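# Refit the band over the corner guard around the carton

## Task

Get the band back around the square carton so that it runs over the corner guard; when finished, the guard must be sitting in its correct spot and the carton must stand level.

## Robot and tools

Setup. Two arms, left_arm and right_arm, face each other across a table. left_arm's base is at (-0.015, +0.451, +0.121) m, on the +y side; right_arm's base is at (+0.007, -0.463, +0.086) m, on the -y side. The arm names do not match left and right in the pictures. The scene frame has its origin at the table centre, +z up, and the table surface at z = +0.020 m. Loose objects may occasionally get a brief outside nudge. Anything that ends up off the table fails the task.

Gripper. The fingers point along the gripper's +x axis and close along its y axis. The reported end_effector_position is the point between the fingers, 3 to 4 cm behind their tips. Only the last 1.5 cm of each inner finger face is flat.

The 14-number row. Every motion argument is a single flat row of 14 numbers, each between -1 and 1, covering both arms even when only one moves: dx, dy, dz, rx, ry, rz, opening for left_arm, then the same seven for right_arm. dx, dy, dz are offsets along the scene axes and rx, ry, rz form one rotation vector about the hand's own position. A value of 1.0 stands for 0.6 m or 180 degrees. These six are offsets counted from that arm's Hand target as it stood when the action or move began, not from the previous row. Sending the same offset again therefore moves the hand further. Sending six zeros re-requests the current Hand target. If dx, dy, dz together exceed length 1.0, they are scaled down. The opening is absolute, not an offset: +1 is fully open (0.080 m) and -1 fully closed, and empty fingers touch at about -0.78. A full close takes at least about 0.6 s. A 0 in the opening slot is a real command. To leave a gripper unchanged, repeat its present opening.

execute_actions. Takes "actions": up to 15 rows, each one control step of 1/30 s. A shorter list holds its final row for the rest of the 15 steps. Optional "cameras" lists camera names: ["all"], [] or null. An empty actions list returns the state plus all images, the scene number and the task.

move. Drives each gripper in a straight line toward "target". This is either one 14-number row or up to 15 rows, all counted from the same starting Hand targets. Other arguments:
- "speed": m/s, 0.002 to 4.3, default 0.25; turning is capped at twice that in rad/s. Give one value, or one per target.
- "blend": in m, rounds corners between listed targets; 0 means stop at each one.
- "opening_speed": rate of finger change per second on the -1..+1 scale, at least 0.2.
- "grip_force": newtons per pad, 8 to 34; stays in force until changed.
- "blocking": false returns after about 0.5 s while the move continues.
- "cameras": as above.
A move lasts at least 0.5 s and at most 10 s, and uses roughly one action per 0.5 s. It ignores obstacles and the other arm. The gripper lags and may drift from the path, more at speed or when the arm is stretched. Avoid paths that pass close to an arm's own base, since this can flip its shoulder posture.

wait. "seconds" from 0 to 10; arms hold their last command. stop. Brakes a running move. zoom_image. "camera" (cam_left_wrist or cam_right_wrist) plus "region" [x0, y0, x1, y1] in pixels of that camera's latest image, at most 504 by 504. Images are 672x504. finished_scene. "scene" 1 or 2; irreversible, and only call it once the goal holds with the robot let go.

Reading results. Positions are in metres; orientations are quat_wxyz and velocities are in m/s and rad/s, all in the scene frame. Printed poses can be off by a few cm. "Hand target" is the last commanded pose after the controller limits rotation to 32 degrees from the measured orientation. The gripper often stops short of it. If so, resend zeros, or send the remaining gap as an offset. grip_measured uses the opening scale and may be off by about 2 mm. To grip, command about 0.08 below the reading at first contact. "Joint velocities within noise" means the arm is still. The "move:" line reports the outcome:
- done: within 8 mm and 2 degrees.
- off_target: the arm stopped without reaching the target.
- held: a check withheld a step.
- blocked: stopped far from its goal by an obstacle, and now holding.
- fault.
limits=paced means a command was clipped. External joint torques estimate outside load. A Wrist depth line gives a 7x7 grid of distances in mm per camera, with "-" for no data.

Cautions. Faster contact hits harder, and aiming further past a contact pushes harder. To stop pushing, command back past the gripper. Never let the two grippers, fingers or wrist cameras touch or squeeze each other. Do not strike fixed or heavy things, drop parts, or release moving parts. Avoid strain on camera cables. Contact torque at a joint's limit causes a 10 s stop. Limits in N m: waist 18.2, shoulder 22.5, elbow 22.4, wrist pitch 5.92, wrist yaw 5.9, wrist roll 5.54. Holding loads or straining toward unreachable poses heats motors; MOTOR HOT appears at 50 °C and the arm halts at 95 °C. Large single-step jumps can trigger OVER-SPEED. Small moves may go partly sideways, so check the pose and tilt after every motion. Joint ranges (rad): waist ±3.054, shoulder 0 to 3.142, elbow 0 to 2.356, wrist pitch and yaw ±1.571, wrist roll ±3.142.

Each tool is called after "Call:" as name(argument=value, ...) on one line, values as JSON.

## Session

Call:
execute_actions(actions=[])

Scene clock: 0.00 s.
left_arm: end_effector_position=(+0.1425, +0.2705, +0.1839) grip_measured=+1.000 end_effector_quat_wxyz=(+0.794, +0.072, +0.272, -0.540) | right_arm: end_effector_position=(-0.1173, -0.1551, +0.3333) grip_measured=+1.000 end_effector_quat_wxyz=(+0.259, +0.129, +0.239, +0.927)
Joint positions: left_arm=[1.093 0.945 0.141 0.103 0.661 0.268 0.08] | right_arm=[-0.008 1.312 0.47 1.051 -0.987 0.715 0.08]
Joint velocities: within noise
Joint torques (N m): no reading
External joint torques (N m): no reading
Heat: left arm: hottest wrist pitch 35 °C (+0.0 °C/min); right arm: hottest elbow 33 °C (+0.0 °C/min).
Wrist depth (mm): cam_left_wrist=[1943 1992 - 526 590 662 588 / 1613 1756 385 - 485 460 585 / 1520 309 337 351 368 177 192 / 261 278 295 313 318 165 160 / 239 251 261 278 220 180 162 / - 89 233 246 250 96 - / - 201 213 222 233 232 -] | cam_right_wrist=[- - 2753 - 3130 2856 523 / - - 3088 - 3462 - 544 / - 2568 2930 - 3130 4081 2787 / 2077 - 2332 2285 4155 2821 2156 / - - 1321 1873 2539 97 81 / - 75 1242 2484 2077 - 79 / - 2597 2484 2077 1718 391 74]
Hand target: left_arm +0.1437, +0.2698, +0.1862; +0.795, +0.073, +0.267, -0.540 | right_arm -0.1172, -0.1552, +0.3355; +0.259, +0.130, +0.236, +0.928
Tool commands: left_gripper/opening=+1.0 right_gripper/opening=+1.0

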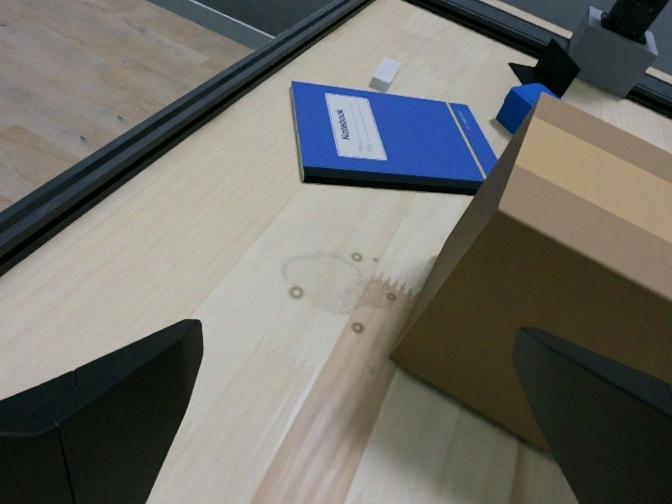

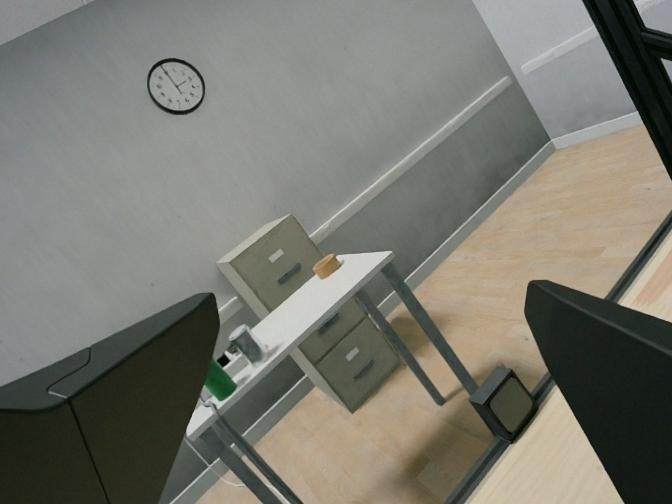

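Call:
move(target=[-0.323, 0.017, 0.356, 0.0901, -0.0372, -0.1414, 1.0, 0.112, -0.241, 0.1075, -0.1721, -0.2865, -0.2302, 1.0], speed=0.4, cameras=["all"])

Call:
zoom_image(camera="cam_left_wrist", region=[130, 90, 530, 390])

Call:
zoom_image(camera="cam_right_wrist", region=[200, 0, 540, 170])

Scene clock: 8.70 s.
left_arm: end_effector_position=(-0.0504, +0.2808, +0.3947) grip_measured=+1.000 end_effector_quat_wxyz=(+0.649, +0.278, +0.274, -0.653) | right_arm: end_effector_position=(-0.0498, -0.2999, +0.3966) grip_measured=+1.000 end_effector_quat_wxyz=(+0.652, -0.276, +0.272, +0.651)
Joint positions: left_arm=[-0.509 0.751 1.144 -1.255 -0.331 -0.358 0.08] | right_arm=[0.777 0.886 1.363 -1.442 0.518 0.612 0.08]
Joint torques (N m): left_arm=[-0.4 0.18 7.53 1.2 -0.38 -0.16] | right_arm=[0.29 -0.5 6.64 0.96 0.44 0.14]
External joint torques (N m): left_arm=[-0.39 0.18 2.25 -0.05 -0.22 -0.16] | right_arm=[0.3 -0.18 1.71 -0.16 0.17 0.13]
Heat: left arm: hottest wrist pitch 36 °C (+6.9 °C/min); right arm: hottest elbow 34 °C (+6.9 °C/min).
Wrist depth (mm): cam_left_wrist=[1838 650 660 657 662 689 2044 / 590 602 597 600 593 605 1824 / 525 370 376 377 555 554 1581 / 496 347 351 354 501 512 1464 / 466 387 417 413 461 479 481 / - 89 437 436 439 92 - / - 401 406 408 408 92 -] | cam_right_wrist=[1937 630 614 439 436 597 603 / 1828 579 570 535 536 563 551 / 1656 534 529 523 524 528 516 / 1503 487 483 491 488 502 482 / 481 477 458 459 451 97 81 / - 75 434 434 432 - 79 / - 403 405 410 407 402 74]
Hand target: left_arm -0.0502, +0.2800, +0.3998; +0.652, +0.271, +0.271, -0.654 | right_arm -0.0500, -0.2998, +0.4000; +0.653, -0.271, +0.271, +0.653
Off the commanded pose: left_arm 0.005 m, 1 deg | right_arm 0.003 m, 1 deg.
move: done

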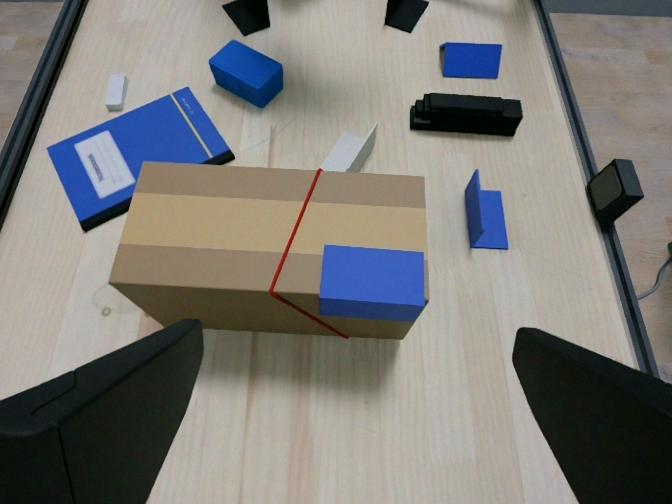

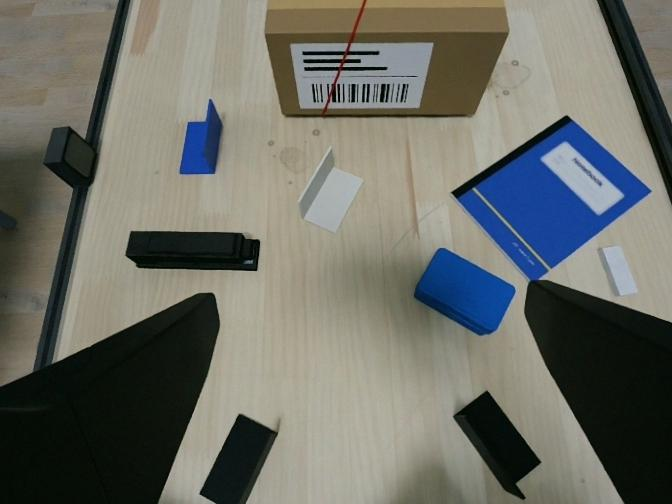

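Scaled by 1.260.

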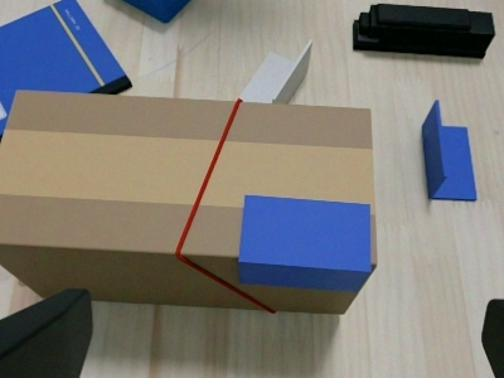

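Scaled by 1.482.

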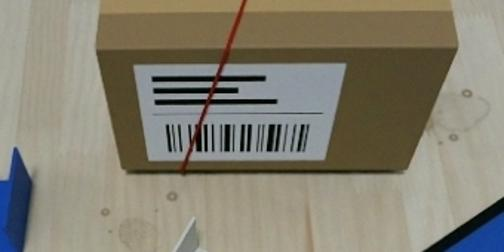

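Call:
move(target=[0.0837, -0.195, -0.262, 0.2499, -0.007, -0.0169, -0.4, 0.033, 0.43, -0.33, 0.12, -0.0033, -0.0175, -0.4], speed=0.3, cameras=["all"])

Scene clock: 23.53 s.
left_arm: end_effector_position=(-0.0011, +0.1662, +0.2413) grip_measured=-0.397 end_effector_quat_wxyz=(+0.484, +0.514, +0.489, -0.512) | right_arm: end_effector_position=(-0.0305, -0.0451, +0.1985) grip_measured=-0.397 end_effector_quat_wxyz=(+0.711, -0.144, +0.151, +0.672)
Joint positions: left_arm=[0.031 1.631 1.276 -1.222 0.003 0.104 0.017] | right_arm=[0.156 1.618 0.664 0.524 0.198 0.088 0.017]
Joint torques (N m): left_arm=[0.2 -4.57 7.42 -0.06 -0.06 0.17] | right_arm=[-0.32 -4.63 6.93 1.69 -0.04 -0.06]
External joint torques (N m): left_arm=[0.17 1.29 2.02 -0.38 -0.07 0.17] | right_arm=[-0.31 1.12 1.49 0.13 -0.09 -0.06]
Heat: left arm: hottest wrist pitch 37 °C (+5.1 °C/min); right arm: hottest elbow 35 °C (+5.1 °C/min).
Wrist depth (mm): cam_left_wrist=[120 120 121 121 122 123 123 / 127 127 128 128 129 130 130 / 134 134 135 136 136 136 136 / 144 142 142 144 144 - - / 308 310 308 308 314 317 320 / 330 327 72 93 - 337 346 / - - - 80 - - -] | cam_right_wrist=[2856 605 621 235 626 235 495 / 480 200 196 193 189 185 182 / 401 176 174 173 174 176 176 / 335 223 206 208 209 209 220 / 297 285 244 99 87 250 268 / - - - 240 75 - - / - - - 216 - - -]
Hand target: left_arm +0.0001, +0.1629, +0.2427; +0.485, +0.514, +0.487, -0.514 | right_arm -0.0302, -0.0418, +0.2020; +0.711, -0.140, +0.148, +0.673
Off the commanded pose: left_arm 0.004 m, 0 deg | right_arm 0.005 m, 1 deg.
move: done

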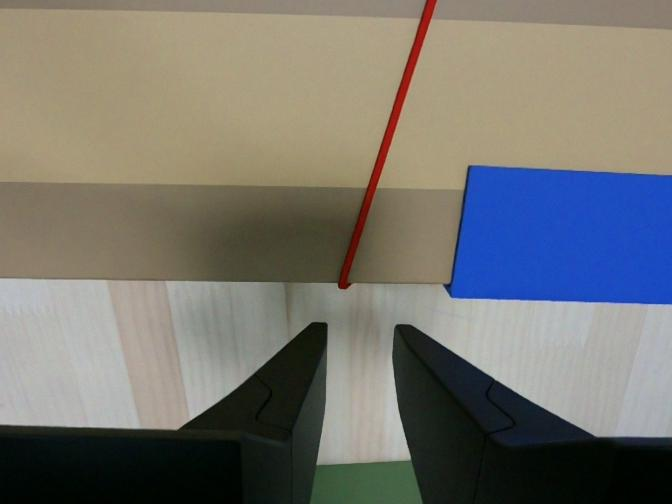

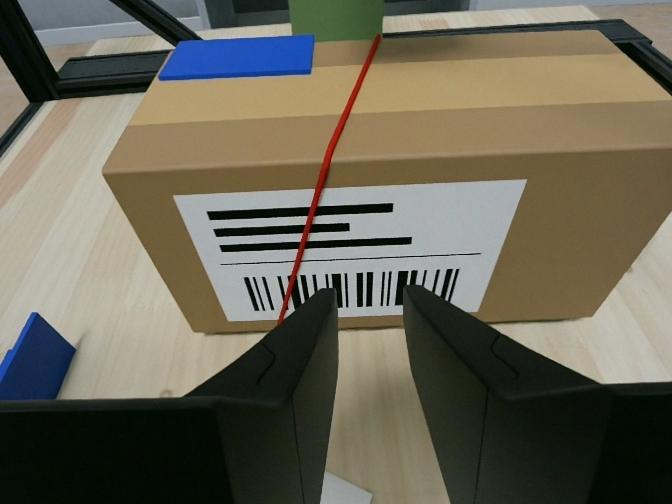

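Call:
move(target=[0.006, 0, -0.0753, 0, 0, 0, -0.4, 0, 0, 0, 0, 0, 0, -0.4], speed=0.07, cameras=["cam_left_wrist"])

Call:
zoom_image(camera="cam_left_wrist", region=[250, 220, 490, 400])

Scene clock: 27.83 s.
left_arm: end_effector_position=(+0.0027, +0.1610, +0.2018) grip_measured=-0.397 end_effector_quat_wxyz=(+0.489, +0.510, +0.484, -0.517) | right_arm: end_effector_position=(-0.0305, -0.0451, +0.1985) grip_measured=-0.397 end_effector_quat_wxyz=(+0.711, -0.144, +0.151, +0.672)
Joint positions: left_arm=[0.044 1.666 1.155 -1.048 0.003 0.116 0.017] | right_arm=[0.156 1.618 0.664 0.524 0.198 0.088 0.017]
Joint torques (N m): left_arm=[0.23 -4.65 4.47 0.32 -0.06 0.17] | right_arm=[-0.4 -4.69 6.88 1.66 -0.05 -0.07]
External joint torques (N m): left_arm=[0.22 1.33 -0.79 -0.02 -0.06 0.17] | right_arm=[-0.43 1.16 1.39 0.07 -0.1 -0.07]
Heat: left arm: hottest wrist pitch 37 °C (+4.3 °C/min); right arm: hottest elbow 36 °C (+6.5 °C/min).
Wrist depth (mm): cam_left_wrist=[- - 88 87 87 89 89 / - 91 92 93 92 93 93 / - 96 96 97 97 98 98 / - 102 101 103 104 104 100 / - 109 108 108 109 109 110 / 281 278 72 91 - 116 296 / - - - 301 - - -] | cam_right_wrist=[- 590 621 232 230 237 2405 / 482 200 204 193 196 177 175 / 403 175 178 173 174 175 176 / 338 223 206 207 209 210 219 / 298 286 244 99 88 251 268 / - - - 240 75 - - / - - - 216 - - -]
Hand target: left_arm +0.0037, +0.1629, +0.1974; +0.485, +0.514, +0.487, -0.514 | right_arm -0.0302, -0.0418, +0.2020; +0.711, -0.140, +0.148, +0.673
Off the commanded pose: left_arm 0.005 m, 1 deg | right_arm 0.005 m, 1 deg.
move: done
Images, in order (width x height): cam_left_wrist 672x504.

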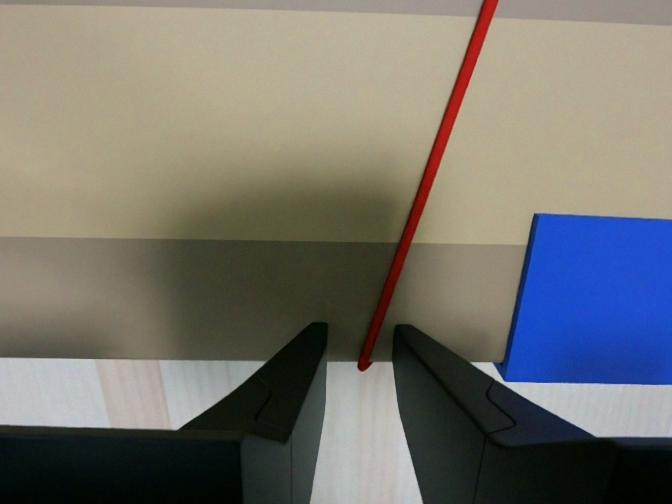

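Scaled by 2.100.

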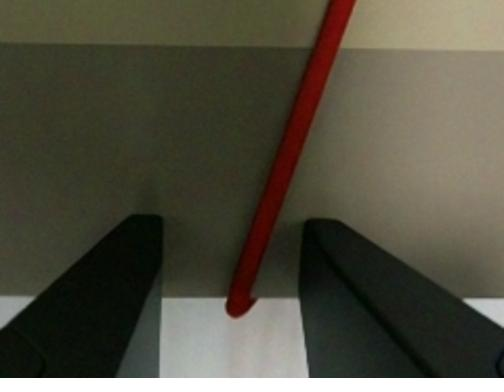

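Call:
move(target=[[0, 0, 0, 0, 0, 0, -1.0, 0, 0, 0, 0, 0, 0, -0.4], [-0.005, 0.0167, 0.0283, 0, 0, 0, -1.0, 0, 0, 0, 0, 0, 0, -0.4], [-0.02, 0.0395, 0.0467, 0, 0, 0, -1.0, 0, 0, 0, 0, 0, 0, -0.4]], speed=0.06, blend=[0, 0.004, 0], cameras=["all"])

Scene clock: 34.87 s.
left_arm: end_effector_position=(-0.0091, +0.1821, +0.2219) grip_measured=-0.769 end_effector_quat_wxyz=(+0.482, +0.515, +0.487, -0.516) | right_arm: end_effector_position=(-0.0305, -0.0451, +0.1985) grip_measured=-0.397 end_effector_quat_wxyz=(+0.711, -0.144, +0.151, +0.672)
Joint positions: left_arm=[0.006 1.58 1.145 -1.14 0.005 0.087 0] | right_arm=[0.156 1.618 0.664 0.524 0.198 0.088 0.017]
Joint torques (N m): left_arm=[0.15 -7.18 4.81 -0.86 -0.11 -0.16] | right_arm=[-0.32 -4.68 6.88 1.68 -0.06 -0.04]
External joint torques (N m): left_arm=[0.16 -1.8 -0.51 -1.17 -0.12 -0.16] | right_arm=[-0.35 1.16 1.37 0.09 -0.11 -0.04]
Heat: left arm: hottest wrist pitch 37 °C (+3.4 °C/min); right arm: hottest elbow 37 °C (+6.9 °C/min).
Wrist depth (mm): cam_left_wrist=[- 102 104 104 105 107 107 / - 110 112 110 - 111 111 / 115 116 116 117 117 117 117 / 272 273 275 124 123 122 123 / 287 286 286 284 293 295 296 / 306 307 - 73 - 318 320 / - - - - - - -] | cam_right_wrist=[3174 466 618 440 621 235 490 / 479 199 206 190 189 191 187 / 402 176 178 174 174 175 176 / 336 223 207 207 208 209 220 / 296 285 244 99 87 250 268 / - - - 240 75 - - / - - - 215 - - -]
Hand target: left_arm -0.0083, +0.1867, +0.2254; +0.485, +0.514, +0.487, -0.514 | right_arm -0.0302, -0.0418, +0.2020; +0.711, -0.140, +0.148, +0.673
Off the commanded pose: left_arm 0.006 m, 0 deg | right_arm 0.005 m, 1 deg.
move: done

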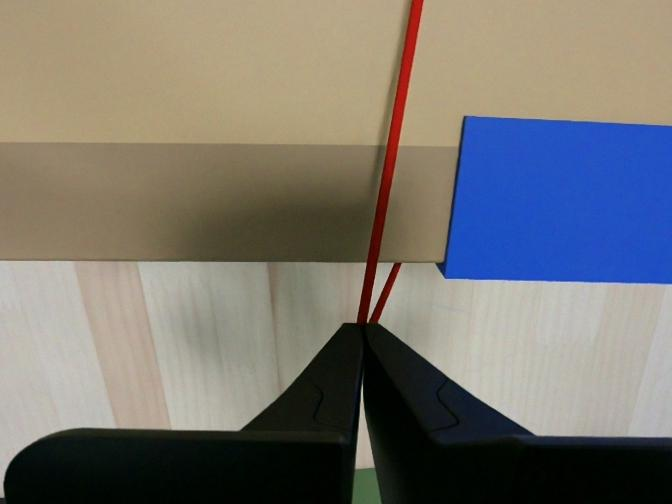

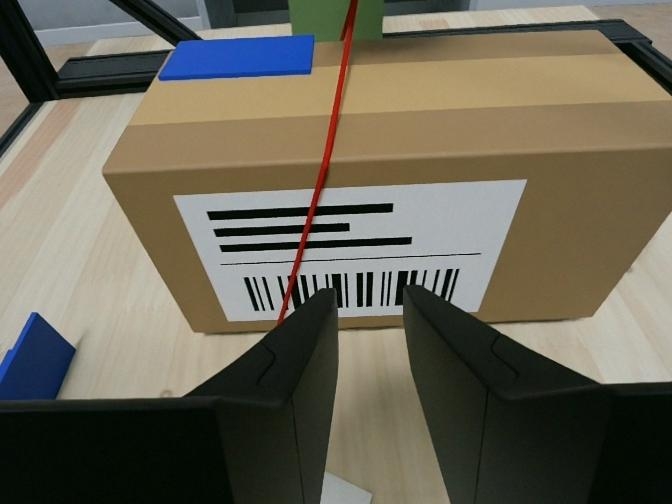

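Call:
move(target=[-0.0903, 0.005, 0, 0, 0, 0, -1.0, -0.033, 0.102, -0.0283, 0, 0, 0, -0.4], speed=0.07, cameras=["all"])

Call:
zoom_image(camera="cam_right_wrist", region=[280, 200, 480, 350])

Scene clock: 40.67 s.
left_arm: end_effector_position=(-0.0621, +0.1869, +0.2220) grip_measured=-0.769 end_effector_quat_wxyz=(+0.484, +0.514, +0.488, -0.514) | right_arm: end_effector_position=(-0.0484, +0.0164, +0.1825) grip_measured=-0.397 end_effector_quat_wxyz=(+0.711, -0.144, +0.149, +0.672)
Joint positions: left_arm=[-0.193 1.577 1.142 -1.14 0.005 -0.117 0] | right_arm=[0.179 1.877 0.901 0.547 0.218 0.094 0.017]
Joint torques (N m): left_arm=[-0.5 -6.42 5.65 -0.87 -0.09 -0.1] | right_arm=[0.26 -5.87 6.96 1.54 0.16 0.13]
External joint torques (N m): left_arm=[-0.49 -1.08 0.36 -1.19 -0.1 -0.1] | right_arm=[0.27 1.77 1.49 -0.06 0.1 0.13]
Heat: left arm: hottest wrist pitch 36 °C (+1.5 °C/min); right arm: hottest elbow 38 °C (+7.4 °C/min).
Wrist depth (mm): cam_left_wrist=[- 103 104 105 105 106 234 / 110 110 113 108 109 110 246 / 116 117 115 114 113 116 260 / 275 273 122 121 281 123 278 / 290 289 290 284 293 294 296 / 309 308 - 73 - 313 317 / - - - - - - -] | cam_right_wrist=[2688 539 570 382 407 179 472 / 440 161 158 154 153 156 148 / 381 130 129 126 126 123 122 / 124 118 117 116 121 117 113 / 265 142 137 132 85 139 155 / 239 - - 191 75 - - / - - - 202 - - -]
Hand target: left_arm -0.0625, +0.1897, +0.2255; +0.485, +0.514, +0.487, -0.514 | right_arm -0.0499, +0.0194, +0.1849; +0.711, -0.140, +0.148, +0.673
Off the commanded pose: left_arm 0.004 m, 0 deg | right_arm 0.004 m, 1 deg.
move: done

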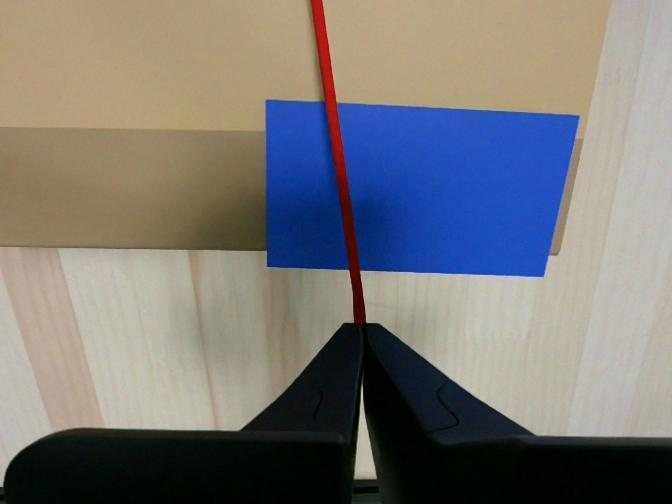

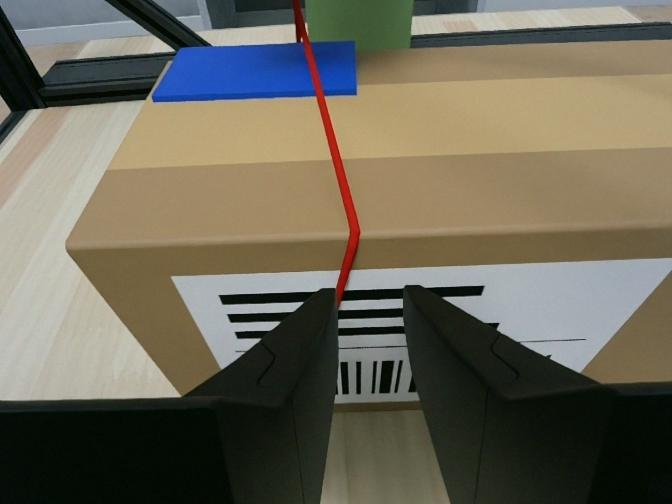

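Scaled by 2.520.

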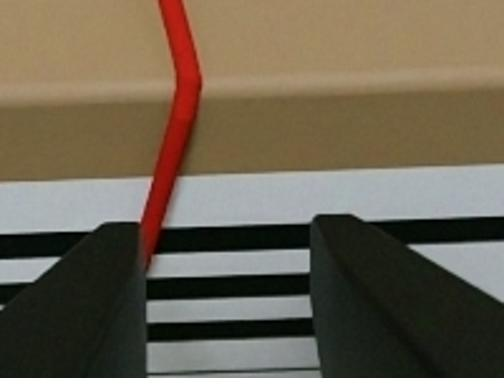

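Call:
move(target=[[0, 0, 0, 0, 0, 0, -1.0, -0.0058, 0.0308, -0.0008, 0, 0, 0, -0.4], [0, 0, 0, 0, 0, 0, -1.0, -0.0058, 0.0308, -0.0008, 0, 0, 0, -1.0]], speed=0.04, cameras=["cam_right_wrist"])

Call:
zoom_image(camera="cam_right_wrist", region=[280, 200, 480, 350])

Scene clock: 48.47 s.
left_arm: end_effector_position=(-0.0621, +0.1869, +0.2220) grip_measured=-0.769 end_effector_quat_wxyz=(+0.484, +0.514, +0.488, -0.514) | right_arm: end_effector_position=(-0.0540, +0.0311, +0.1798) grip_measured=-0.768 end_effector_quat_wxyz=(+0.709, -0.149, +0.151, +0.672)
Joint positions: left_arm=[-0.193 1.577 1.142 -1.14 0.005 -0.118 0] | right_arm=[0.185 1.93 0.972 0.518 0.222 0.095 0]
Joint torques (N m): left_arm=[-0.52 -6.44 5.61 -0.84 -0.1 -0.16] | right_arm=[-0.48 -5.69 8.44 1.79 0.02 0.1]
External joint torques (N m): left_arm=[-0.49 -1.01 0.24 -1.16 -0.1 -0.16] | right_arm=[-0.49 2.39 2.92 0.19 -0.04 0.09]
Heat: left arm: hottest wrist pitch 36 °C (+1.2 °C/min); right arm: hottest wrist pitch 39 °C (+8.7 °C/min).
Wrist depth (mm): cam_left_wrist=[- 103 105 105 105 106 232 / 110 110 109 108 109 110 246 / 116 116 116 115 115 116 261 / 275 274 122 121 122 124 276 / 288 290 291 284 293 294 295 / 308 311 - 73 - 314 317 / - - - - - - -] | cam_right_wrist=[2968 403 548 373 376 173 540 / 433 145 148 146 144 143 147 / 368 123 118 117 123 118 113 / - 105 103 103 104 103 102 / 251 118 118 89 109 120 122 / - 148 - - - - 144 / - - - - - - -]
Hand target: left_arm -0.0624, +0.1897, +0.2255; +0.485, +0.514, +0.487, -0.514 | right_arm -0.0534, +0.0379, +0.1844; +0.711, -0.140, +0.148, +0.673
Off the commanded pose: left_arm 0.004 m, 0 deg | right_arm 0.008 m, 1 deg.
move: done
Images, in order (width x height): cam_right_wrist 672x504.

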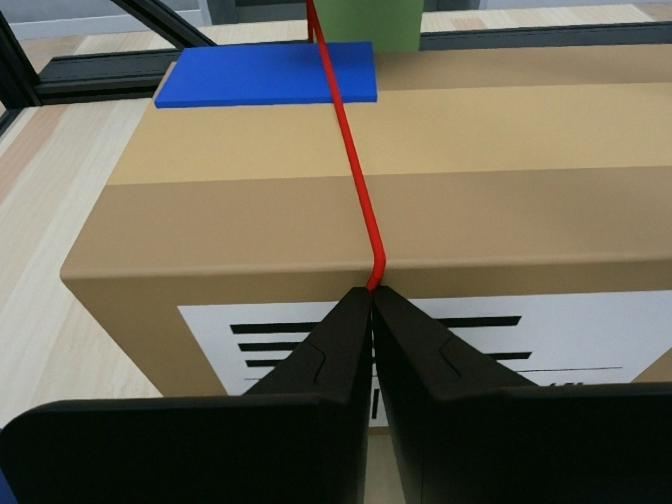

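Scaled by 2.520.

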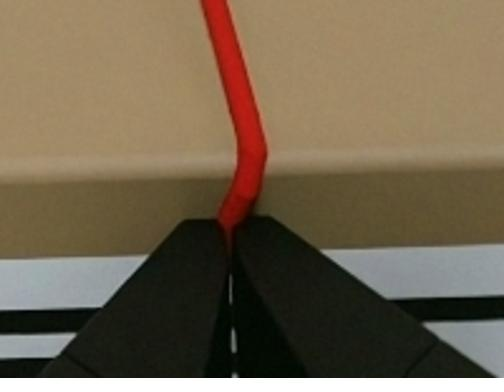

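Call:
move(target=[[0, 0, 0, 0, 0, 0, -1.0, -0.0077, -0.0157, 0.0243, 0, 0, 0, -1.0], [0, 0, 0, 0, 0, 0, -1.0, -0.0435, -0.0135, 0.036, 0, 0, 0, -1.0]], speed=0.05, blend=[0.004, 0], cameras=["all"])

Call:
zoom_image(camera="cam_right_wrist", region=[230, 200, 530, 350])

Scene clock: 54.03 s.
left_arm: end_effector_position=(-0.0625, +0.1870, +0.2220) grip_measured=-0.769 end_effector_quat_wxyz=(+0.483, +0.514, +0.488, -0.514) | right_arm: end_effector_position=(-0.0773, +0.0258, +0.1899) grip_measured=-0.769 end_effector_quat_wxyz=(+0.709, -0.158, +0.157, +0.670)
Joint positions: left_arm=[-0.194 1.577 1.142 -1.14 0.005 -0.118 0] | right_arm=[0.252 1.9 1.003 0.428 0.284 0.126 0]
Joint torques (N m): left_arm=[-0.41 -6.44 5.62 -0.85 -0.11 -0.15] | right_arm=[0.36 -8.66 7.67 1.66 0.25 0.13]
External joint torques (N m): left_arm=[-0.38 -1.02 0.25 -1.17 -0.11 -0.15] | right_arm=[0.36 -0.63 1.99 0.08 0.17 0.13]
Heat: left arm: hottest wrist pitch 36 °C (+1.1 °C/min); right arm: hottest elbow 39 °C (+6.7 °C/min).
Wrist depth (mm): cam_left_wrist=[- 103 104 105 105 106 233 / 110 110 109 109 109 110 247 / 116 116 117 114 114 116 260 / 276 273 122 121 122 277 277 / 288 291 291 285 292 295 296 / 310 310 - 73 - 317 317 / - - - - - - -] | cam_right_wrist=[2720 543 529 371 380 540 484 / 425 425 160 156 155 154 152 / 357 352 132 126 133 132 128 / 302 291 112 113 114 113 110 / 263 255 124 89 120 133 135 / - 243 - - - - 163 / - - - - - - -]
Hand target: left_arm -0.0625, +0.1896, +0.2255; +0.485, +0.514, +0.487, -0.514 | right_arm -0.0797, +0.0298, +0.2062; +0.711, -0.140, +0.148, +0.673
Off the commanded pose: left_arm 0.004 m, 0 deg | right_arm 0.017 m, 2 deg.
move: off_target (right_arm); blend cut to 0 m at target 1

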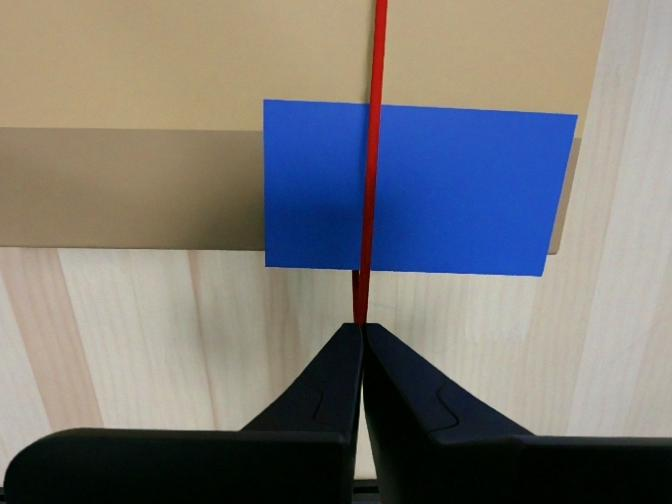

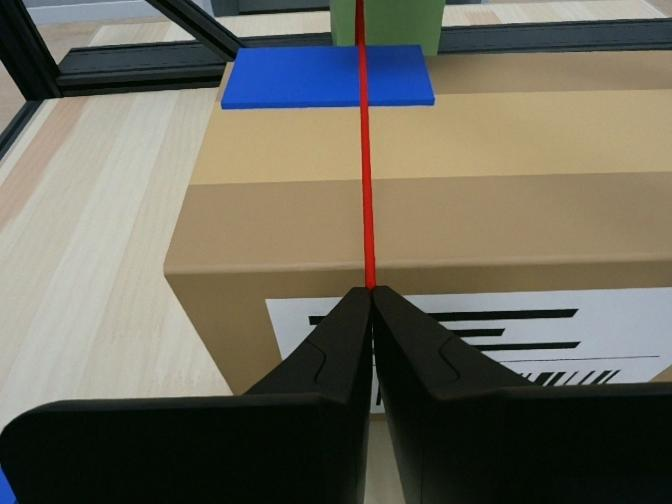

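Scaled by 1.680.

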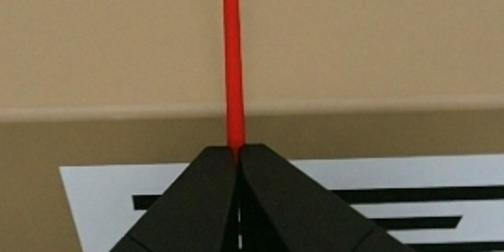

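Call:
move(target=[[0, 0, 0, 0, 0, 0, -1.0, 0.001, 0.0103, -0.0378, 0, 0, 0, -1.0], [0, 0, 0, 0, 0, 0, -1.0, 0.001, 0.0103, -0.0378, 0, 0, 0, -0.5], [0, 0, 0, 0, 0, 0, -1.0, 0.001, -0.0897, -0.0378, 0, 0, 0, -0.5], [0, -0.051, -0.0287, 0, 0, 0, -1.0, 0.02, -0.14, 0.06, 0, 0, 0, -0.5]], speed=[0.05, 0.05, 0.07, 0.06], opening_speed=0.6, cameras=["all"])

Call:
zoom_image(camera="cam_left_wrist", region=[230, 100, 630, 400])

Call:
zoom_image(camera="cam_right_wrist", region=[100, 20, 500, 320])

Scene clock: 65.47 s.
left_arm: end_effector_position=(-0.0630, +0.1645, +0.2066) grip_measured=-0.769 end_effector_quat_wxyz=(+0.482, +0.516, +0.491, -0.510) | right_arm: end_effector_position=(-0.0685, -0.0542, +0.2371) grip_measured=-0.503 end_effector_quat_wxyz=(+0.711, -0.146, +0.150, +0.672)
Joint positions: left_arm=[-0.183 1.681 1.191 -1.094 0.005 -0.11 0] | right_arm=[0.294 1.512 0.752 0.313 0.323 0.144 0.012]
Joint torques (N m): left_arm=[0.29 -4.72 7.44 0.34 -0.09 0.17] | right_arm=[-0.37 -5.98 6.38 1.39 0.02 0.01]
External joint torques (N m): left_arm=[0.31 1.27 2.22 0.03 -0.1 0.17] | right_arm=[-0.36 -0.41 0.37 -0.17 -0.07 0.01]
Heat: left arm: hottest wrist pitch 36 °C (+0.0 °C/min); right arm: hottest wrist pitch 40 °C (+7.1 °C/min).
Wrist depth (mm): cam_left_wrist=[- 89 89 90 90 90 90 / - 94 95 95 95 95 229 / - 100 100 99 101 101 243 / - 106 105 104 106 104 261 / 114 114 112 110 111 112 279 / 292 292 - 73 288 298 300 / - - - - - - -] | cam_right_wrist=[2856 3130 2240 232 2356 3218 3809 / 2380 535 275 252 261 257 257 / 464 456 238 218 216 212 209 / 389 383 230 222 224 225 226 / 333 332 337 89 86 281 300 / 306 - - - - - - / - - - - - - -]
Hand target: left_arm -0.0625, +0.1591, +0.2082; +0.485, +0.514, +0.487, -0.514 | right_arm -0.0676, -0.0542, +0.2421; +0.711, -0.140, +0.148, +0.673
Off the commanded pose: left_arm 0.006 m, 1 deg | right_arm 0.005 m, 1 deg.
move: done

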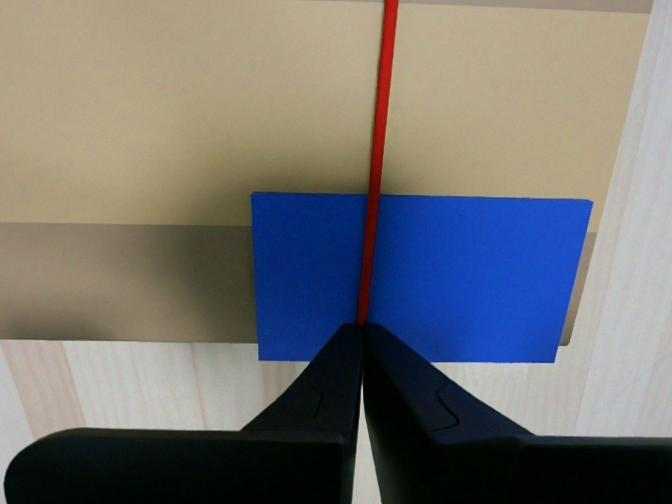

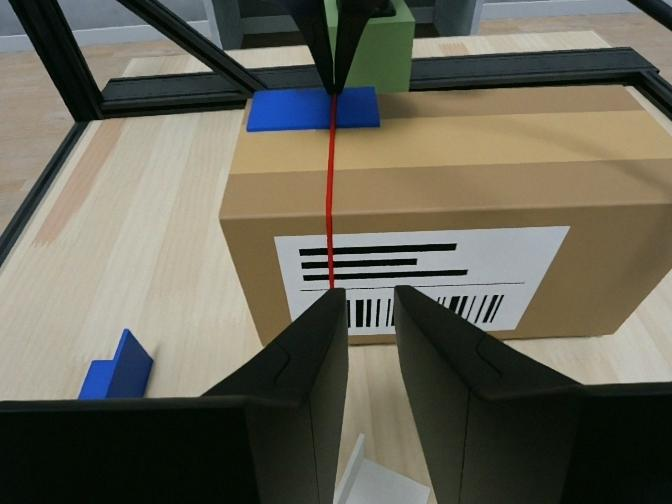

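Scaled by 1.260.

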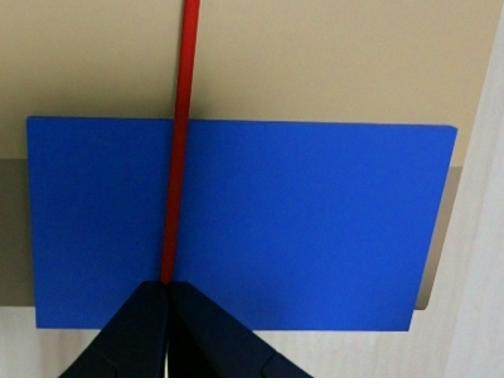

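Scaled by 1.260.

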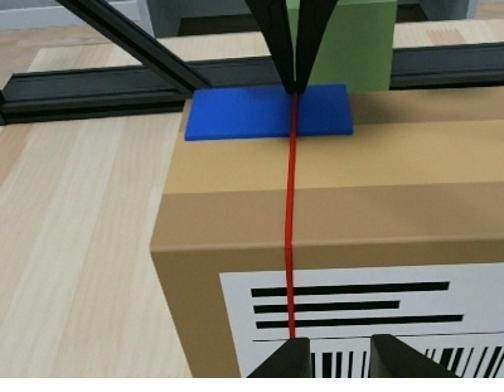

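Call:
execute_actions(actions=[[[0,0,0.0045,0,0,0,-1,0,0,0,0,0,0,-0.5]],[[-0.0006,0,0,0,0,0,-0.79,0,0,0,0,0,0,-0.5],[-0.0013,0,0,0,0,0,-0.775,0,0,0,0,0,0,-0.5],[-0.002,0,0,0,0,0,-0.76,0,0,0,0,0,0,-0.5],[-0.0027,0,0,0,0,0,-0.745,0,0,0,0,0,0,-0.5],[-0.0034,0,0,0,0,0,-0.73,0,0,0,0,0,0,-0.5],[-0.0041,0,0,0,0,0,-0.715,0,0,0,0,0,0,-0.5],[-0.0048,0,0,0,0,0,-0.70,0,0,0,0,0,0,-0.5],[-0.0055,0,0,0,0,0,-0.685,0,0,0,0,0,0,-0.5],[-0.0062,0,0,0,0,0,-0.67,0,0,0,0,0,0,-0.5],[-0.0069,0,0,0,0,0,-0.655,0,0,0,0,0,0,-0.5],[-0.0076,0,0,0,0,0,-0.64,0,0,0,0,0,0,-0.5],[-0.0083,0,0,0,0,0,-0.625,0,0,0,0,0,0,-0.5],[-0.009,0,0,0,0,0,-0.61,0,0,0,0,0,0,-0.5],[-0.009,0,0,0,0,0,-0.6,0,0,0,0,0,0,-0.5],[-0.009,0,0,0,0,0,-0.59,0,0,0,0,0,0,-0.5]]], cameras=["cam_left_wrist"])

Call:
zoom_image(camera="cam_left_wrist", region=[230, 150, 630, 400])

Scene clock: 71.70 s.
left_arm: end_effector_position=(-0.0669, +0.1628, +0.2096) grip_measured=-0.594 end_effector_quat_wxyz=(+0.482, +0.515, +0.488, -0.513) | right_arm: end_effector_position=(-0.0685, -0.0542, +0.2371) grip_measured=-0.503 end_effector_quat_wxyz=(+0.711, -0.146, +0.150, +0.672)
Joint positions: left_arm=[-0.195 1.682 1.205 -1.101 0.005 -0.117 0.008] | right_arm=[0.294 1.512 0.752 0.313 0.323 0.144 0.012]
Joint torques (N m): left_arm=[-0.36 -4.78 7.23 0.05 -0.09 -0.14] | right_arm=[-0.35 -6.02 6.38 1.39 -0.01 0.02]
External joint torques (N m): left_arm=[-0.35 1.3 1.94 -0.27 -0.1 -0.14] | right_arm=[-0.36 -0.37 0.28 -0.19 -0.09 0.01]
External joint torques at the end of the 1st action: left_arm=[0.28 0.98 2.54 -0.25 -0.1 0.18] | right_arm=[-0.39 -0.39 0.39 -0.16 -0.09 0.03]
Heat: left arm: hottest wrist pitch 36 °C (-1.0 °C/min); right arm: hottest wrist pitch 39 °C (+6.0 °C/min).
Wrist depth (mm): cam_left_wrist=[- 92 92 93 94 93 218 / - 96 97 98 98 97 234 / - 103 103 102 104 105 248 / 109 109 108 107 - 110 264 / 118 117 115 113 113 119 283 / 294 291 - 73 75 296 303 / - - - - - - -] | cam_right_wrist=[485 2856 674 238 642 684 2787 / 2263 536 514 260 262 - 252 / 461 456 228 217 - 213 210 / 387 383 230 222 224 225 226 / 334 333 338 89 86 280 299 / 301 - - - - - - / - - - 227 - - -]
Hand target: left_arm -0.0679, +0.1591, +0.2109; +0.485, +0.514, +0.487, -0.514 | right_arm -0.0676, -0.0542, +0.2422; +0.711, -0.140, +0.148, +0.673
Off the commanded pose: left_arm 0.004 m, 0 deg | right_arm 0.005 m, 1 deg.
Images, in order (width x height): cam_left_wrist 672x504.

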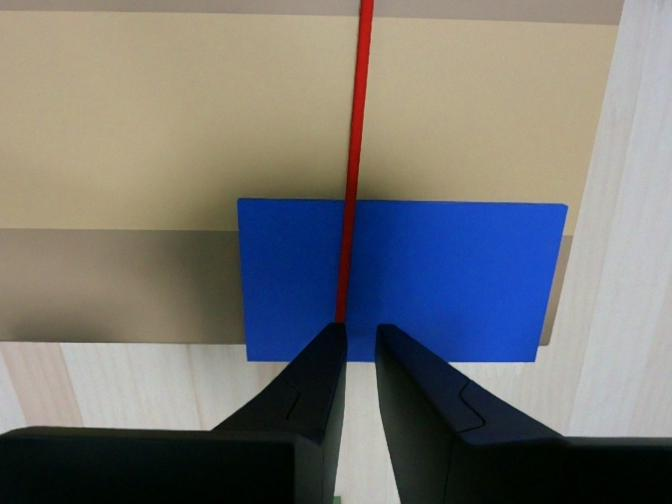

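Scaled by 1.260.

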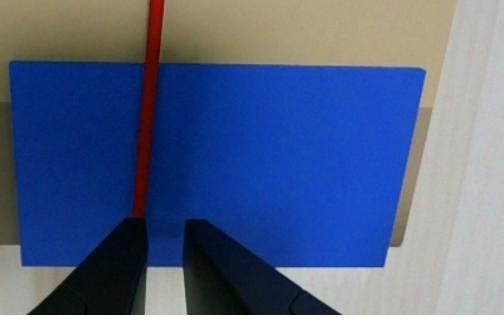

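Call:
move(target=[[0.011, 0, -0.0162, 0, 0, 0, -0.4, 0, 0, 0, 0, 0, 0, -0.5], [0.011, 0, -0.0162, 0, 0, 0, -1.0, 0, 0, 0, 0, 0, 0, -0.5]], speed=0.04, cameras=["cam_left_wrist"])

Scene clock: 80.40 s.
left_arm: end_effector_position=(-0.0627, +0.1578, +0.2052) grip_measured=-0.767 end_effector_quat_wxyz=(+0.487, +0.509, +0.486, -0.517) | right_arm: end_effector_position=(-0.0685, -0.0542, +0.2371) grip_measured=-0.503 end_effector_quat_wxyz=(+0.711, -0.146, +0.150, +0.672)
Joint positions: left_arm=[-0.178 1.688 1.192 -1.065 0.005 -0.105 0] | right_arm=[0.294 1.512 0.752 0.313 0.323 0.144 0.012]
Joint torques (N m): left_arm=[0.23 -4.89 4.73 0.27 -0.08 0.16] | right_arm=[-0.33 -6 6.28 1.39 0.01 0.03]
External joint torques (N m): left_arm=[0.26 1.16 -0.45 -0.04 -0.08 0.16] | right_arm=[-0.3 -0.33 0.19 -0.2 -0.08 0.03]
Heat: left arm: hottest wrist pitch 36 °C (-1.0 °C/min); right arm: hottest wrist pitch 39 °C (+5.1 °C/min).
Wrist depth (mm): cam_left_wrist=[- 89 89 90 90 90 91 / - 94 95 95 95 95 228 / - 99 100 100 100 101 241 / - 105 104 103 105 - 258 / - 111 110 107 110 112 277 / 286 286 - 73 - 292 297 / - - - - - - -] | cam_right_wrist=[3218 2856 680 224 2431 3130 3088 / 2405 531 528 244 251 258 244 / 460 454 229 219 223 219 210 / 387 383 231 223 223 224 226 / 333 332 337 89 86 280 299 / 298 - - - - - - / - - - 227 - - -]
Hand target: left_arm -0.0613, +0.1591, +0.2012; +0.485, +0.514, +0.487, -0.514 | right_arm -0.0676, -0.0542, +0.2422; +0.711, -0.140, +0.148, +0.673
Off the commanded pose: left_arm 0.004 m, 1 deg | right_arm 0.005 m, 1 deg.
move: done
Images, in order (width x height): cam_left_wrist 672x504.

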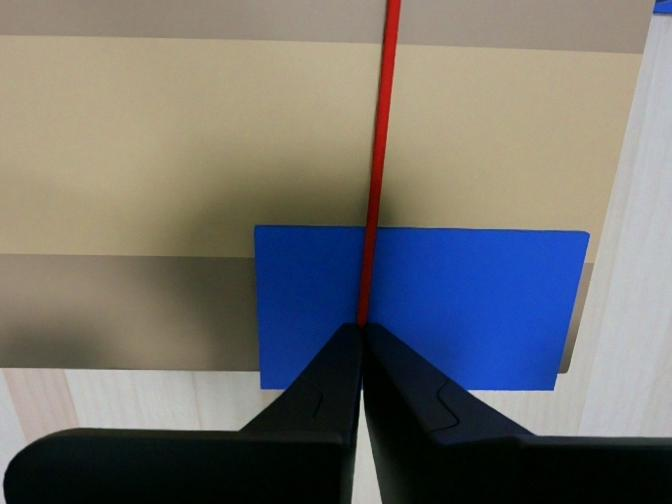

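Call:
move(target=[[-0.0028, 0.0198, 0.028, 0, 0, 0, -1.0, 0, 0, 0, 0, 0, 0, -0.5], [-0.0058, 0.0482, 0.038, 0, 0, 0, -1.0, 0, 0, 0, 0, 0, 0, -0.5], [-0.0058, -0.001, 0.0085, 0, 0, 0, -1.0, 0, 0, 0, 0, 0, 0, -0.5]], speed=0.05, blend=[0.004, 0.004, 0], cameras=["cam_left_wrist"])

Scene clock: 86.03 s.
left_arm: end_effector_position=(-0.0653, +0.1630, +0.2054) grip_measured=-0.768 end_effector_quat_wxyz=(+0.483, +0.515, +0.490, -0.512) | right_arm: end_effector_position=(-0.0685, -0.0542, +0.2371) grip_measured=-0.503 end_effector_quat_wxyz=(+0.711, -0.146, +0.150, +0.672)
Joint positions: left_arm=[-0.189 1.686 1.191 -1.085 0.005 -0.117 0] | right_arm=[0.294 1.512 0.752 0.313 0.323 0.144 0.012]
Joint torques (N m): left_arm=[0.22 -4.74 7.21 0.18 -0.09 0.18] | right_arm=[-0.34 -5.99 6.32 1.41 0 0.04]
External joint torques (N m): left_arm=[0.18 1.31 1.97 -0.13 -0.08 0.18] | right_arm=[-0.37 -0.33 0.22 -0.18 -0.09 0.03]
Heat: left arm: hottest wrist pitch 36 °C (-1.0 °C/min); right arm: hottest elbow 38 °C (+2.0 °C/min).
Wrist depth (mm): cam_left_wrist=[- 89 88 89 90 89 91 / - 94 94 94 94 95 227 / - 99 98 98 100 100 241 / - 105 104 102 103 102 259 / 112 113 111 108 110 112 276 / 287 290 - 73 115 295 299 / - - - - - - -] | cam_right_wrist=[498 655 672 237 680 672 2787 / 2405 525 497 260 261 256 246 / 460 456 221 226 223 205 210 / 387 384 230 222 223 224 226 / 333 332 339 89 86 280 301 / 299 - - - - - - / - - - 226 - - -]
Hand target: left_arm -0.0648, +0.1585, +0.2063; +0.485, +0.514, +0.487, -0.514 | right_arm -0.0676, -0.0542, +0.2422; +0.711, -0.140, +0.148, +0.673
Off the commanded pose: left_arm 0.005 m, 0 deg | right_arm 0.005 m, 1 deg.
move: done
Images, in order (width x height): cam_left_wrist 672x504.

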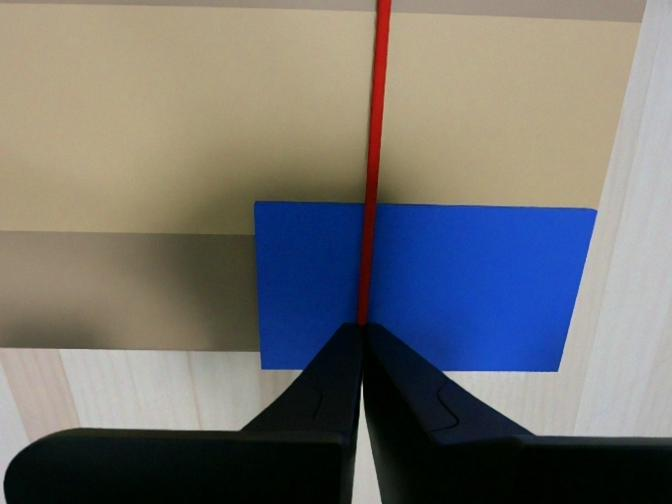

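Call:
zoom_image(camera="cam_left_wrist", region=[500, 150, 672, 400])

Scaled by 2.016.

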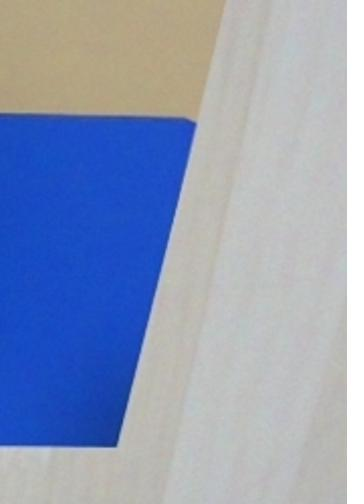

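Call:
execute_actions(actions=[[[-0.0006,0,0,0,0,0,-0.79,0,0,0,0,0,0,-0.5],[-0.0013,0,0,0,0,0,-0.775,0,0,0,0,0,0,-0.5],[-0.002,0,0,0,0,0,-0.76,0,0,0,0,0,0,-0.5],[-0.0027,0,0,0,0,0,-0.745,0,0,0,0,0,0,-0.5],[-0.0034,0,0,0,0,0,-0.73,0,0,0,0,0,0,-0.5],[-0.0041,0,0,0,0,0,-0.715,0,0,0,0,0,0,-0.5],[-0.0048,0,0,0,0,0,-0.70,0,0,0,0,0,0,-0.5],[-0.0055,0,0,0,0,0,-0.685,0,0,0,0,0,0,-0.5],[-0.0062,0,0,0,0,0,-0.67,0,0,0,0,0,0,-0.5],[-0.0069,0,0,0,0,0,-0.655,0,0,0,0,0,0,-0.5],[-0.0076,0,0,0,0,0,-0.64,0,0,0,0,0,0,-0.5],[-0.0083,0,0,0,0,0,-0.625,0,0,0,0,0,0,-0.5],[-0.009,0,0,0,0,0,-0.61,0,0,0,0,0,0,-0.5],[-0.009,0,0,0,0,0,-0.6,0,0,0,0,0,0,-0.5],[-0.009,0,0,0,0,0,-0.59,0,0,0,0,0,0,-0.5]]], cameras=["cam_left_wrist"])

Call:
zoom_image(camera="cam_left_wrist", region=[230, 150, 630, 400])

Scene clock: 92.10 s.
left_arm: end_effector_position=(-0.0689, +0.1627, +0.2050) grip_measured=-0.594 end_effector_quat_wxyz=(+0.482, +0.516, +0.489, -0.512) | right_arm: end_effector_position=(-0.0685, -0.0542, +0.2371) grip_measured=-0.503 end_effector_quat_wxyz=(+0.711, -0.146, +0.150, +0.672)
Joint positions: left_arm=[-0.201 1.69 1.194 -1.085 0.005 -0.124 0.008] | right_arm=[0.294 1.512 0.752 0.313 0.323 0.144 0.012]
Joint torques (N m): left_arm=[-0.36 -4.81 7.31 0.16 -0.1 -0.14] | right_arm=[-0.36 -5.98 6.31 1.41 -0.02 0.02]
External joint torques (N m): left_arm=[-0.38 1.3 2.06 -0.14 -0.09 -0.14] | right_arm=[-0.36 -0.41 0.3 -0.14 -0.1 0.02]
Heat: left arm: hottest wrist pitch 36 °C (-1.0 °C/min); right arm: hottest elbow 38 °C (+1.0 °C/min).
Wrist depth (mm): cam_left_wrist=[- 89 88 88 89 89 212 / - 94 94 93 94 94 228 / - 98 98 98 99 100 243 / - 105 103 102 103 101 259 / 111 111 109 108 109 114 275 / 288 287 - 73 75 292 297 / - - - - - - -] | cam_right_wrist=[483 2856 678 228 2356 674 3130 / 2332 538 - 245 261 257 254 / 464 453 456 218 224 212 210 / 387 383 230 222 224 225 226 / 334 332 337 89 86 280 300 / 301 - - - - - - / - - - 226 - - -]
Hand target: left_arm -0.0701, +0.1584, +0.2063; +0.485, +0.514, +0.487, -0.514 | right_arm -0.0676, -0.0542, +0.2422; +0.711, -0.140, +0.148, +0.673
Off the commanded pose: left_arm 0.005 m, 1 deg | right_arm 0.005 m, 1 deg.
Images, in order (width x height): cam_left_wrist 672x504.

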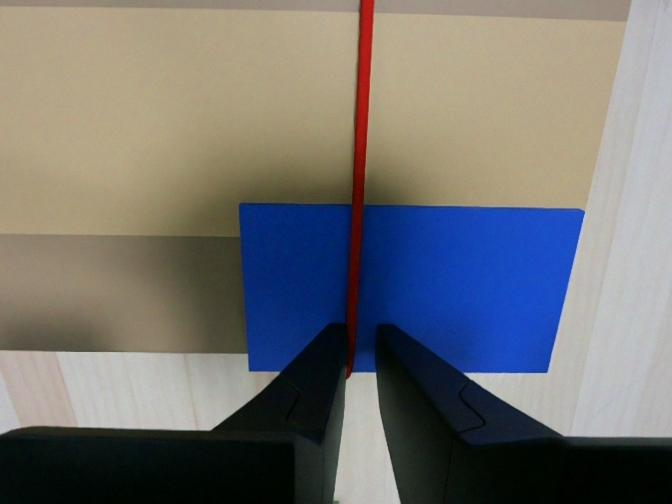

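Scaled by 1.260.

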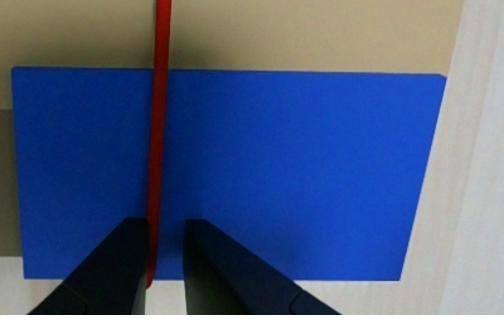

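Call:
move(target=[[0, 0, 0.05, 0, 0, 0, -0.59, 0, 0, 0, 0, 0, 0, -0.5], [0.02, 0.09, 0.12, -0.25, 0.007, 0.017, -0.59, 0.02, 0, 0.03, 0, 0, 0, -0.5]], speed=[0.08, 0.2], blend=[0.01, 0], cameras=["all"])

Call:
zoom_image(camera="cam_left_wrist", region=[250, 80, 622, 380])

Call:
zoom_image(camera="cam_right_wrist", region=[100, 20, 500, 320])

Scene clock: 97.33 s.
left_arm: end_effector_position=(-0.0588, +0.2117, +0.2787) grip_measured=-0.593 end_effector_quat_wxyz=(+0.650, +0.274, +0.273, -0.654) | right_arm: end_effector_position=(-0.0558, -0.0562, +0.2504) grip_measured=-0.503 end_effector_quat_wxyz=(+0.710, -0.150, +0.154, +0.670)
Joint positions: left_arm=[-0.329 0.833 0.653 -0.637 -0.21 -0.221 0.008] | right_arm=[0.253 1.462 0.775 0.235 0.286 0.129 0.012]
Joint torques (N m): left_arm=[-0.29 -2.29 6.03 1.6 -0.36 -0.13] | right_arm=[-0.33 -5.8 7.93 1.4 -0.01 -0.06]
External joint torques (N m): left_arm=[-0.29 -0.77 -0.36 0.29 -0.26 -0.14] | right_arm=[-0.32 -0.36 1.68 -0.18 -0.1 -0.07]
Heat: left arm: hottest wrist pitch 36 °C (+0.0 °C/min); right arm: hottest elbow 39 °C (+1.0 °C/min).
Wrist depth (mm): cam_left_wrist=[481 479 472 487 495 497 500 / 426 422 437 451 443 422 452 / 232 233 235 236 240 413 414 / 213 215 216 221 221 371 379 / 202 201 203 - - 350 355 / 316 317 - 73 - 331 329 / - - - - - - -] | cam_right_wrist=[488 672 2627 486 2431 3130 3047 / 2332 553 286 527 273 275 538 / 481 473 238 237 242 230 227 / 400 397 224 226 228 229 230 / 349 346 341 89 91 286 317 / - - - - - - - / - - - 259 - - -]
Hand target: left_arm -0.0582, +0.2125, +0.2783; +0.653, +0.271, +0.271, -0.654 | right_arm -0.0555, -0.0542, +0.2602; +0.711, -0.140, +0.148, +0.673
Off the commanded pose: left_arm 0.001 m, 1 deg | right_arm 0.010 m, 1 deg.
move: off_target (right_arm)

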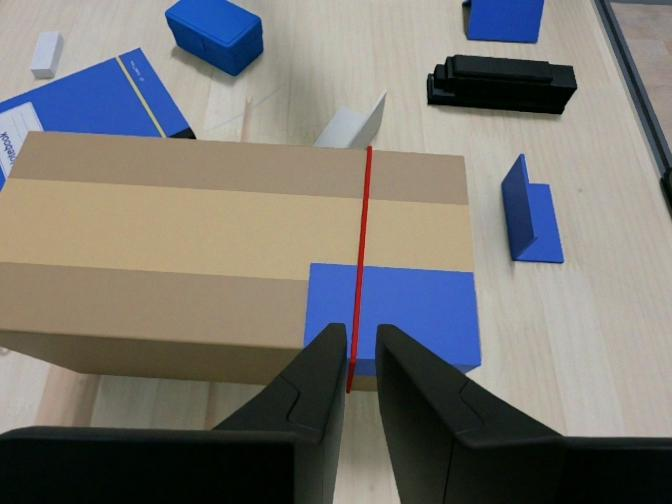

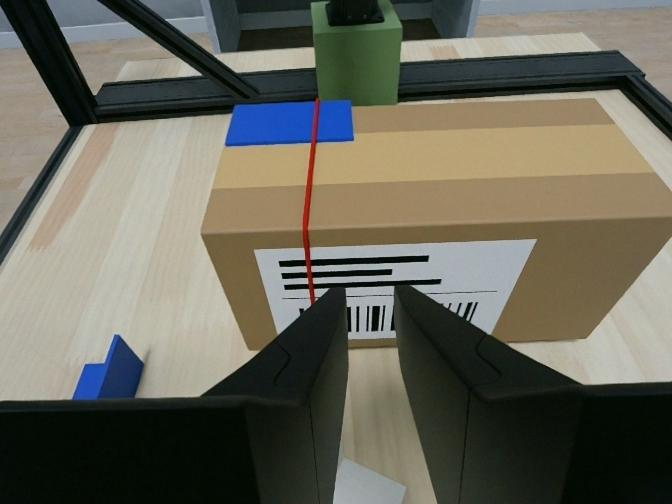

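Scaled by 1.355.

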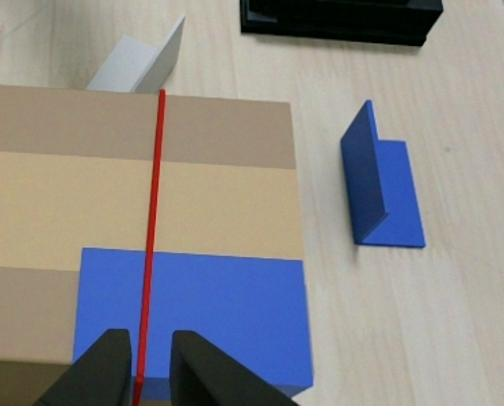

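Scaled by 1.260.

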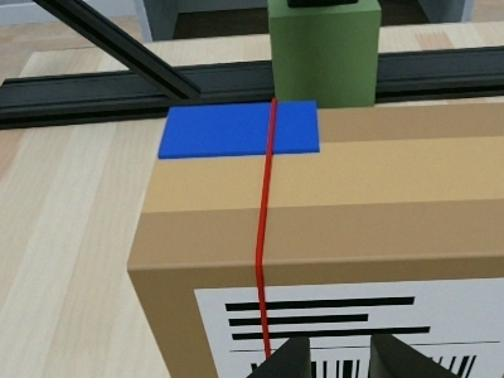

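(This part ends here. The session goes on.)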